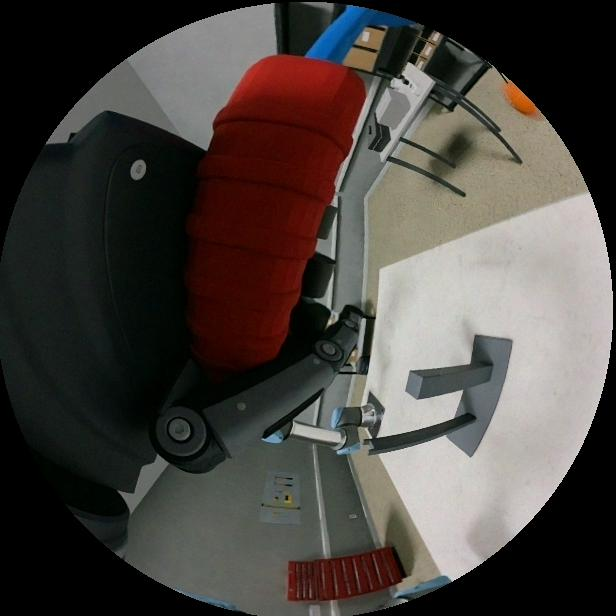

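Emit:
move:
  target:
    - [0,0,0,0,0,0,1,1,1,1,1,1,0,-0.8,-0.1082,0.0120,-0.2191,0,0,0,-1,-1,-0.99,-1,-1,-1,0.85,-0.92]
    - [0,0,0,0,0,0,1,1,1,1,1,1,0,-0.8,-0.0398,0.3971,-0.2324,0,0,0,-1,-1,-0.99,-1,-1,-1,0.85,-0.92]
  speed: [0.12,0.08]

Emit:
wait:
  seconds: 2

Emit:
move:
  target: [0,0,0,0,0,0,1,1,1,1,1,1,0,-0.8,-0.0029,-0.0164,0.0006,0,0,0,-1,-1,-0.99,-1,-1,-1,0.85,-0.92]
  speed: 0.01
  cameras: ["cam_high"]

Scene clock: 2383.13 s.
left_arm: end_effector_position=(+0.2705, +0.4116, +0.3926) hand_measured=(+1.000, +1.000, +1.000, +1.000, +1.000, +1.000) hand_load_n=(+0.0, +0.0, +0.0, +0.0, -0.5, +0.0) hand_stopped_by=(target, target, target, target, target, target) hand_force_limit=0.00 hand_speed=-0.80 end_effector_quat_wxyz=(-0.246, +0.763, +0.560, -0.207) | right_arm: end_effector_position=(+0.3295, -0.4016, +0.2150) hand_measured=(-0.968, -0.940, -0.906, -0.974, +0.472, -1.000) hand_load_n=(+1.0, +0.5, +9.5, +8.0, +13.0, +6.5) hand_stopped_by=(force, force, force, force, force, target) hand_force_limit=0.85 hand_speed=-0.92 end_effector_quat_wxyz=(+0.428, -0.310, +0.622, -0.577)
Joint positions: left_arm=[4.185 -2.081 -0.869 1.166 -2.194 1.279] | right_arm=[-1.719 -1.624 2.242 -0.722 0.324 3.416]
Joint torques (N m): left_arm=[9.37 33.42 14.08 -0.45 -1.81 1.21] | right_arm=[-2.84 -27.33 -27.24 -0.28 -1.22 0.67]
Wrist force (N): left_arm=[-0.2 0.4 1.2] | right_arm=[0.2 3.6 1.1]
Wrist torque (N m): left_arm=[-0.02 0.06 -0.12] | right_arm=[0.59 0.08 0.58]
Wrist force, peak (N): left_arm=[-0.1 0.7 1.6] | right_arm=[1.5 5.3 1.7]
Hand target: left_arm +0.2705, +0.4116, +0.3926; -0.246, +0.763, +0.560, -0.207 | right_arm +0.3295, -0.4016, +0.2150; +0.428, -0.310, +0.622, -0.577
Off the commanded pose: left_arm 0.000 m, 0 deg | right_arm 0.000 m, 0 deg.
move: done

Scene clock: 2385.13 s.
left_arm: end_effector_position=(+0.2705, +0.4116, +0.3926) hand_measured=(+1.000, +1.000, +1.000, +1.000, +1.000, +1.000) hand_load_n=(+0.0, +0.0, +0.0, +0.0, +0.0, +0.0) hand_stopped_by=(target, target, target, target, target, target) hand_force_limit=0.00 hand_speed=-0.80 end_effector_quat_wxyz=(-0.246, +0.763, +0.560, -0.207) | right_arm: end_effector_position=(+0.3295, -0.4016, +0.2150) hand_measured=(-0.968, -0.940, -0.906, -0.974, +0.472, -1.000) hand_load_n=(+1.0, +0.5, +9.5, +8.5, +13.0, +6.5) hand_stopped_by=(force, force, force, force, force, target) hand_force_limit=0.85 hand_speed=-0.92 end_effector_quat_wxyz=(+0.428, -0.310, +0.622, -0.577)
Joint positions: left_arm=[4.185 -2.081 -0.869 1.166 -2.194 1.279] | right_arm=[-1.719 -1.624 2.242 -0.722 0.324 3.416]
Joint torques (N m): left_arm=[8.75 33.49 14.37 -0.48 -1.71 1.22] | right_arm=[7.52 -27.47 -27.44 -2.53 2.25 -2.37]
Wrist force (N): left_arm=[0.0 0.4 1.3] | right_arm=[0.8 4.4 0.8]
Wrist torque (N m): left_arm=[-0.03 0.05 -0.11] | right_arm=[0.59 0.05 0.59]
Wrist force, peak (N): left_arm=[-0.1 0.4 1.5] | right_arm=[0.6 4.7 0.9]
Hand target: left_arm +0.2705, +0.4116, +0.3926; -0.246, +0.763, +0.560, -0.207 | right_arm +0.3295, -0.4016, +0.2150; +0.428, -0.310, +0.622, -0.577
Off the commanded pose: left_arm 0.000 m, 0 deg | right_arm 0.000 m, 0 deg.
wait: 2.00 s; at rest by 0.17 s

Scene clock: 2386.40 s.
left_arm: end_effector_position=(+0.2705, +0.4116, +0.3926) hand_measured=(+1.000, +1.000, +1.000, +1.000, +1.000, +1.000) hand_load_n=(+0.0, +0.0, +0.0, +0.0, +0.0, +0.0) hand_stopped_by=(target, target, target, target, target, target) hand_force_limit=0.00 hand_speed=-0.80 end_effector_quat_wxyz=(-0.246, +0.763, +0.560, -0.207) | right_arm: end_effector_position=(+0.3295, -0.4016, +0.2251) hand_measured=(-0.968, -0.940, -0.906, -0.974, +0.472, -1.000) hand_load_n=(+0.5, +0.5, +9.5, +8.0, +13.5, +6.5) hand_stopped_by=(force, force, force, force, force, target) hand_force_limit=0.85 hand_speed=-0.92 end_effector_quat_wxyz=(+0.428, -0.310, +0.622, -0.577)
Joint positions: left_arm=[4.185 -2.081 -0.869 1.166 -2.194 1.279] | right_arm=[-1.719 -1.641 2.226 -0.69 0.324 3.416]
Joint torques (N m): left_arm=[9.58 33.8 13.89 -0.44 -1.75 1.22] | right_arm=[8.93 -14.9 -19.45 -2.12 2.73 -1.28]
Wrist force (N): left_arm=[-0.1 0.4 1.2] | right_arm=[0.7 4.7 0.8]
Wrist torque (N m): left_arm=[-0.03 0.06 -0.12] | right_arm=[0.61 0.05 0.59]
Wrist force, peak (N): left_arm=[-0.4 0.5 1.4] | right_arm=[0.7 4.7 1.0]
Hand target: left_arm +0.2705, +0.4116, +0.3926; -0.246, +0.763, +0.560, -0.207 | right_arm +0.3295, -0.4016, +0.2250; +0.428, -0.310, +0.622, -0.577
Off the commanded pose: left_arm 0.000 m, 0 deg | right_arm 0.000 m, 0 deg.
move: done
Images, in order (width x height): cam_high 672x504.

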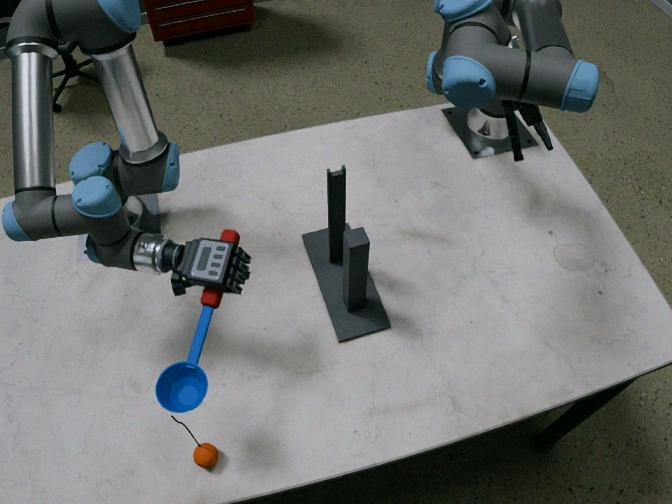

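Emit:
zoom_image:
  camera: "cam_high"
  region: [140, 380, 250, 490]

Emit:
wait:
  seconds: 0.3
  cameras: ["cam_high"]

Emit:
zoom_image:
  camera: "cam_high"
  region: [140, 380, 250, 490]

Scaled by 4.582 from the camera's 672x504 image, which has a finer 960x720 frame.

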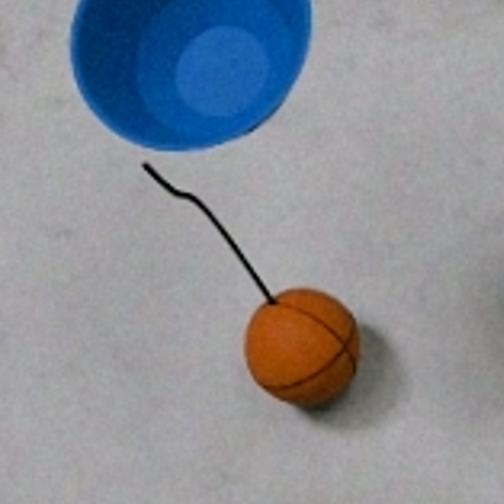

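Scene clock: 2389.00 s.
left_arm: end_effector_position=(+0.2705, +0.4116, +0.3926) hand_measured=(+1.000, +1.000, +1.000, +1.000, +1.000, +1.000) hand_load_n=(+0.0, +0.0, +0.0, +0.0, +0.0, +0.0) hand_stopped_by=(target, target, target, target, target, target) hand_force_limit=0.00 hand_speed=-0.80 end_effector_quat_wxyz=(-0.246, +0.763, +0.560, -0.207) | right_arm: end_effector_position=(+0.3295, -0.4016, +0.2250) hand_measured=(-0.968, -0.940, -0.906, -0.974, +0.472, -1.000) hand_load_n=(+1.0, +0.5, +9.5, +8.5, +13.0, +6.5) hand_stopped_by=(force, force, force, force, force, target) hand_force_limit=0.85 hand_speed=-0.92 end_effector_quat_wxyz=(+0.428, -0.310, +0.622, -0.577)
Joint positions: left_arm=[4.185 -2.081 -0.869 1.166 -2.194 1.279] | right_arm=[-1.719 -1.641 2.226 -0.69 0.324 3.416]
Joint torques (N m): left_arm=[9.6 34.51 14.54 -0.34 -1.71 1.03] | right_arm=[8.36 -3.76 -12.73 -2.76 2.76 -2.42]
Wrist force (N): left_arm=[-0.3 0.4 1.2] | right_arm=[0.5 3.6 1.0]
Wrist torque (N m): left_arm=[-0.02 0.07 -0.13] | right_arm=[0.57 0.04 0.59]
Wrist force, peak (N): left_arm=[-0.3 0.3 1.5] | right_arm=[0.8 4.7 1.0]
Hand target: left_arm +0.2705, +0.4116, +0.3926; -0.246, +0.763, +0.560, -0.207 | right_arm +0.3295, -0.4016, +0.2250; +0.428, -0.310, +0.622, -0.577
Off the commanded pose: left_arm 0.000 m, 0 deg | right_arm 0.000 m, 0 deg.
wait: 0.30 s; at rest from the start
Images, in order (width x height): cam_high 672x504.

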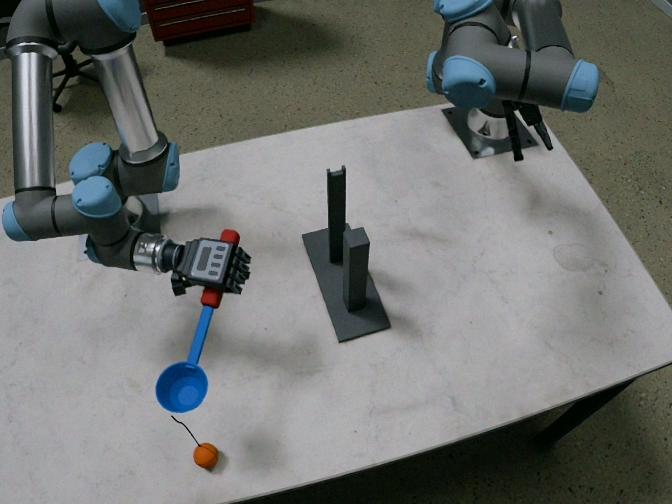

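Scaled by 4.582 from the camera's 672x504 image, which has a finer 960x720 frame.

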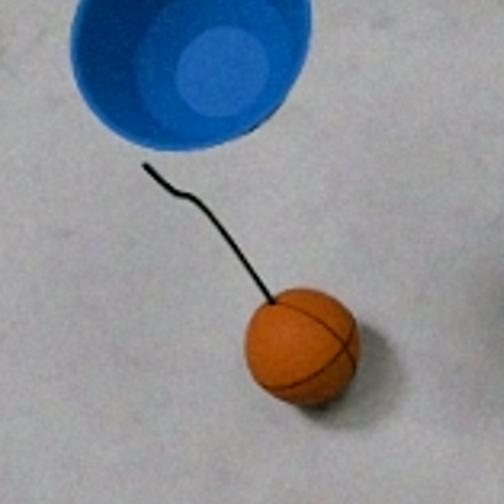

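Emit:
move:
  target:
    - [0,0,0,0,0,0,1,1,1,1,1,1,0,-0.8,0.0224,-0.0033,0.0221,0,0,0,-1,-1,-0.99,-1,-1,-1,0.85,-0.92]
    - [0,0,0,0,0,0,1,1,1,1,1,1,0,-0.8,0.0180,-0.0278,0.0230,0,0,0,-1,-1,-0.99,-1,-1,-1,0.85,-0.92]
  speed: [0.006,0.005]
  cameras: ["cam_high"]

Emit:
zoom_image:
  camera: "cam_high"
  region: [140, 380, 250, 490]

Emit:
wait:
  seconds: 0.25
  cameras: ["cam_high"]

Emit:
zoom_image:
  camera: "cam_high"
  region: [140, 380, 250, 490]

Scene clock: 2400.57 s.
left_arm: end_effector_position=(+0.2705, +0.4116, +0.3926) hand_measured=(+1.000, +1.000, +1.000, +1.000, +1.000, +1.000) hand_load_n=(+0.0, +0.0, +0.0, +0.0, +0.0, +0.0) hand_stopped_by=(target, target, target, target, target, target) hand_force_limit=0.00 hand_speed=-0.80 end_effector_quat_wxyz=(-0.246, +0.763, +0.560, -0.207) | right_arm: end_effector_position=(+0.3352, -0.4197, +0.2401) hand_measured=(-0.968, -0.940, -0.906, -0.974, +0.472, -1.000) hand_load_n=(+1.0, +0.5, +9.5, +8.5, +13.5, +6.5) hand_stopped_by=(force, force, force, force, force, target) hand_force_limit=0.85 hand_speed=-0.92 end_effector_quat_wxyz=(+0.428, -0.310, +0.622, -0.577)
Joint positions: left_arm=[4.185 -2.081 -0.869 1.166 -2.194 1.279] | right_arm=[-1.693 -1.612 2.154 -0.639 0.349 3.408]
Joint torques (N m): left_arm=[9.31 33.54 14.64 -0.46 -1.68 1.27] | right_arm=[8.48 -25.04 -24.89 -0.64 3 -2.22]
Wrist force (N): left_arm=[-0.2 0.4 1.0] | right_arm=[0.4 3.9 0.6]
Wrist torque (N m): left_arm=[-0.01 0.07 -0.13] | right_arm=[0.61 0.08 0.66]
Wrist force, peak (N): left_arm=[-0.3 0.4 1.5] | right_arm=[0.7 4.9 1.1]
Hand target: left_arm +0.2705, +0.4116, +0.3926; -0.246, +0.763, +0.560, -0.207 | right_arm +0.3352, -0.4197, +0.2400; +0.428, -0.310, +0.622, -0.577
Off the commanded pose: left_arm 0.000 m, 0 deg | right_arm 0.000 m, 0 deg.
move: done
Images, in order (width x height): cam_high 672x504.

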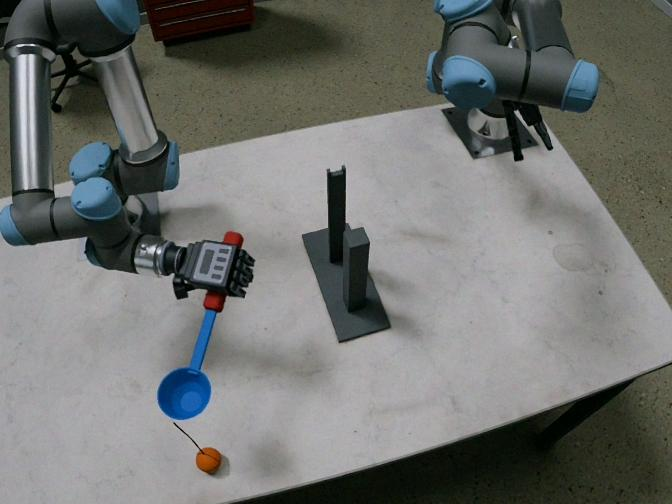

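Scaled by 4.582 from the camera's 672x504 image, which has a finer 960x720 frame.

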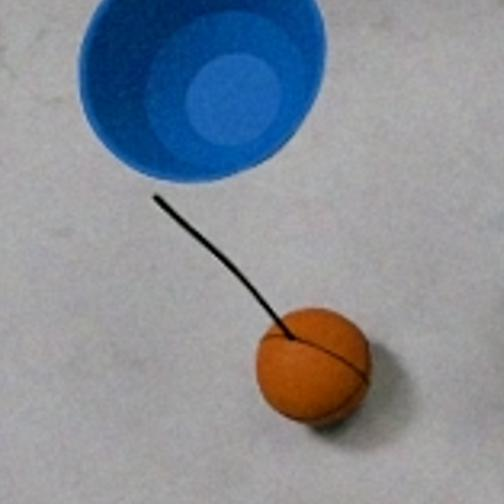

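Scene clock: 2400.83 s.
left_arm: end_effector_position=(+0.2705, +0.4116, +0.3926) hand_measured=(+1.000, +1.000, +1.000, +1.000, +1.000, +1.000) hand_load_n=(+0.0, +0.0, +0.0, +0.0, +0.0, -0.5) hand_stopped_by=(target, target, target, target, target, target) hand_force_limit=0.00 hand_speed=-0.80 end_effector_quat_wxyz=(-0.246, +0.763, +0.560, -0.207) | right_arm: end_effector_position=(+0.3352, -0.4197, +0.2401) hand_measured=(-0.968, -0.940, -0.906, -0.974, +0.472, -1.000) hand_load_n=(+1.0, +0.5, +10.0, +8.5, +13.0, +6.5) hand_stopped_by=(force, force, force, force, force, target) hand_force_limit=0.85 hand_speed=-0.92 end_effector_quat_wxyz=(+0.428, -0.310, +0.622, -0.577)
Joint positions: left_arm=[4.185 -2.081 -0.869 1.166 -2.194 1.279] | right_arm=[-1.693 -1.612 2.154 -0.639 0.349 3.408]
Joint torques (N m): left_arm=[9.31 33.29 14.26 -0.45 -1.76 1.16] | right_arm=[9.2 -19.46 -19.18 -2.38 2.74 -2.43]
Wrist force (N): left_arm=[-0.2 0.4 1.3] | right_arm=[0.7 4.2 0.9]
Wrist torque (N m): left_arm=[-0.03 0.07 -0.12] | right_arm=[0.58 0.04 0.67]
Wrist force, peak (N): left_arm=[-0.1 0.5 1.4] | right_arm=[0.2 4.4 0.6]
Hand target: left_arm +0.2705, +0.4116, +0.3926; -0.246, +0.763, +0.560, -0.207 | right_arm +0.3352, -0.4197, +0.2400; +0.428, -0.310, +0.622, -0.577
Off the commanded pose: left_arm 0.000 m, 0 deg | right_arm 0.000 m, 0 deg.
wait: 0.27 s; at rest by 0.17 s
Images, in order (width x height): cam_high 672x504.

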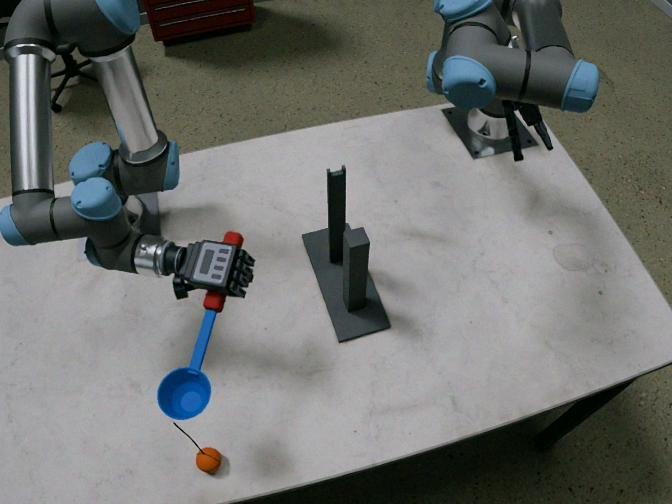

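Scaled by 4.582 from the camera's 672x504 image, which has a finer 960x720 frame.

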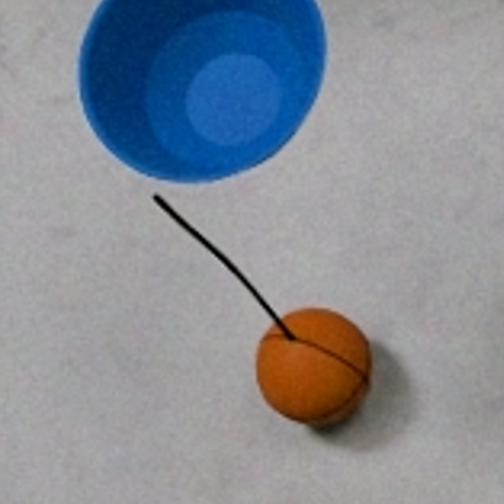

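Emit:
move:
  target: [0,0,0,0,0,0,1,1,1,1,1,1,0,-0.8,0.0144,-0.0019,0.0212,0,0,0,-1,-1,-0.99,-1,-1,-1,0.85,-0.92]
  speed: 0.005
  cameras: ["cam_high"]

Emit:
zoom_image:
  camera: "cam_high"
  region: [140, 380, 250, 490]

Emit:
wait:
  seconds: 0.25
  cameras: ["cam_high"]

Emit:
zoom_image:
  camera: "cam_high"
  region: [140, 380, 250, 490]

Scene clock: 2409.33 s.
left_arm: end_effector_position=(+0.2705, +0.4116, +0.3926) hand_measured=(+1.000, +1.000, +1.000, +1.000, +1.000, +1.000) hand_load_n=(+0.0, -0.5, +0.0, +0.0, +0.0, +0.0) hand_stopped_by=(target, target, target, target, target, target) hand_force_limit=0.00 hand_speed=-0.80 end_effector_quat_wxyz=(-0.246, +0.763, +0.560, -0.207) | right_arm: end_effector_position=(+0.3426, -0.4333, +0.2401) hand_measured=(-0.968, -0.940, -0.906, -0.974, +0.472, -1.000) hand_load_n=(+0.5, +0.5, +9.5, +8.5, +13.0, +6.5) hand_stopped_by=(force, force, force, force, force, target) hand_force_limit=0.85 hand_speed=-0.92 end_effector_quat_wxyz=(+0.428, -0.310, +0.622, -0.577)
Joint positions: left_arm=[4.185 -2.081 -0.869 1.166 -2.194 1.279] | right_arm=[-1.667 -1.572 2.115 -0.633 0.376 3.401]
Joint torques (N m): left_arm=[9.53 34.05 14.35 -0.51 -1.65 1.13] | right_arm=[3.51 -15.03 -22.55 0.14 2.22 -2.38]
Wrist force (N): left_arm=[-0.1 0.2 1.1] | right_arm=[0.5 4.4 0.9]
Wrist torque (N m): left_arm=[-0.05 0.06 -0.12] | right_arm=[0.61 0.07 0.67]
Wrist force, peak (N): left_arm=[-0.1 0.2 1.6] | right_arm=[0.8 5.0 0.9]
Hand target: left_arm +0.2705, +0.4116, +0.3926; -0.246, +0.763, +0.560, -0.207 | right_arm +0.3426, -0.4333, +0.2401; +0.428, -0.310, +0.622, -0.577
Off the commanded pose: left_arm 0.000 m, 0 deg | right_arm 0.000 m, 0 deg.
move: done
Images, in order (width x height): cam_high 672x504.

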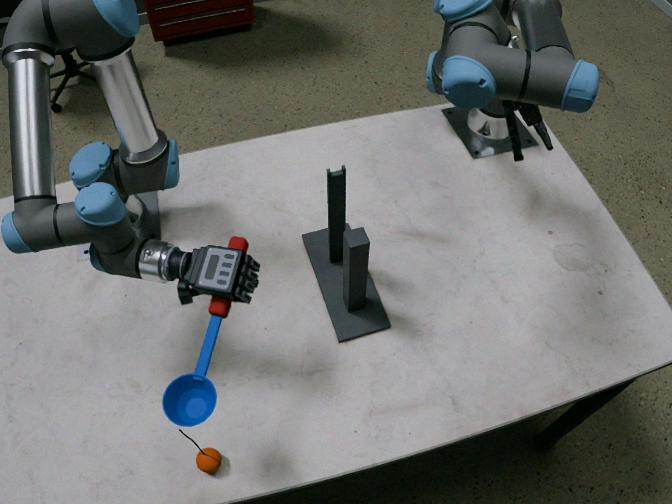

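Scaled by 4.582 from the camera's 672x504 image, which has a finer 960x720 frame.

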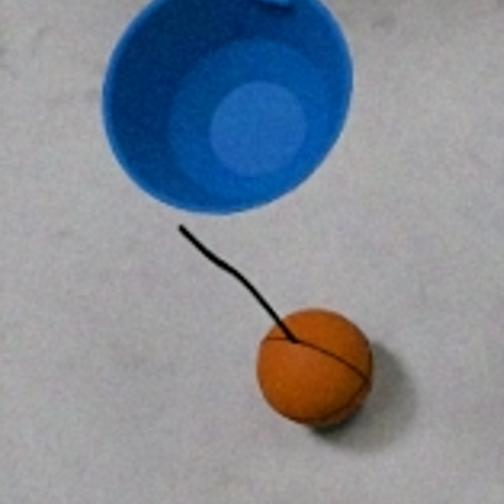

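Scene clock: 2409.60 s.
left_arm: end_effector_position=(+0.2705, +0.4116, +0.3926) hand_measured=(+1.000, +1.000, +1.000, +1.000, +1.000, +1.000) hand_load_n=(+0.0, +0.0, +0.0, +0.0, +0.0, +0.0) hand_stopped_by=(target, target, target, target, target, target) hand_force_limit=0.00 hand_speed=-0.80 end_effector_quat_wxyz=(-0.246, +0.763, +0.560, -0.207) | right_arm: end_effector_position=(+0.3426, -0.4333, +0.2400) hand_measured=(-0.968, -0.940, -0.906, -0.974, +0.472, -1.000) hand_load_n=(+0.5, +0.0, +9.5, +8.5, +13.0, +6.5) hand_stopped_by=(force, force, force, force, force, target) hand_force_limit=0.85 hand_speed=-0.92 end_effector_quat_wxyz=(+0.428, -0.310, +0.622, -0.577)
Joint positions: left_arm=[4.185 -2.081 -0.869 1.166 -2.194 1.279] | right_arm=[-1.667 -1.572 2.115 -0.633 0.376 3.401]
Joint torques (N m): left_arm=[9.44 33.72 14.38 -0.38 -1.65 1.17] | right_arm=[-1.74 -24.56 -15.79 -0.03 0.37 -2.15]
Wrist force (N): left_arm=[-0.2 0.5 1.4] | right_arm=[0.4 4.7 0.9]
Wrist torque (N m): left_arm=[-0.03 0.07 -0.13] | right_arm=[0.62 0.10 0.66]
Wrist force, peak (N): left_arm=[-0.2 0.5 1.4] | right_arm=[0.4 4.7 0.9]
Hand target: left_arm +0.2705, +0.4116, +0.3926; -0.246, +0.763, +0.560, -0.207 | right_arm +0.3426, -0.4333, +0.2401; +0.428, -0.310, +0.622, -0.577
Off the commanded pose: left_arm 0.000 m, 0 deg | right_arm 0.000 m, 0 deg.
wait: 0.27 s; at rest by 0.17 s
Images, in order (width x height): cam_high 672x504.

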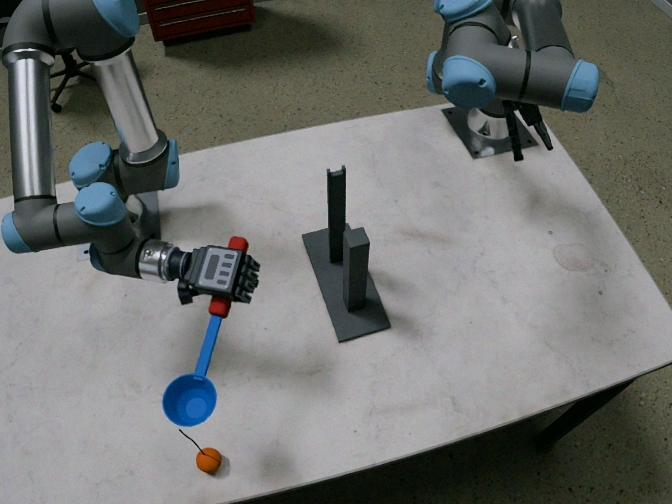

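Scaled by 4.582 from the camera's 672x504 image, which has a finer 960x720 frame.

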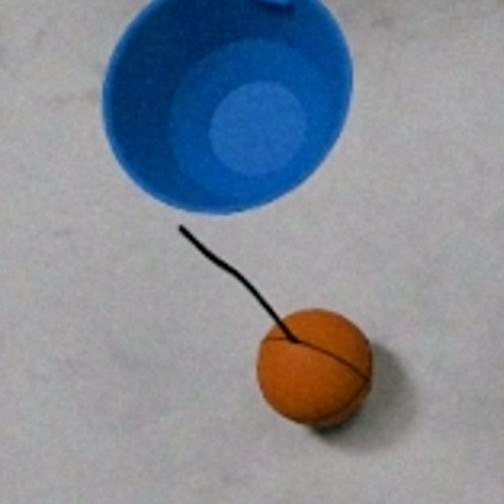

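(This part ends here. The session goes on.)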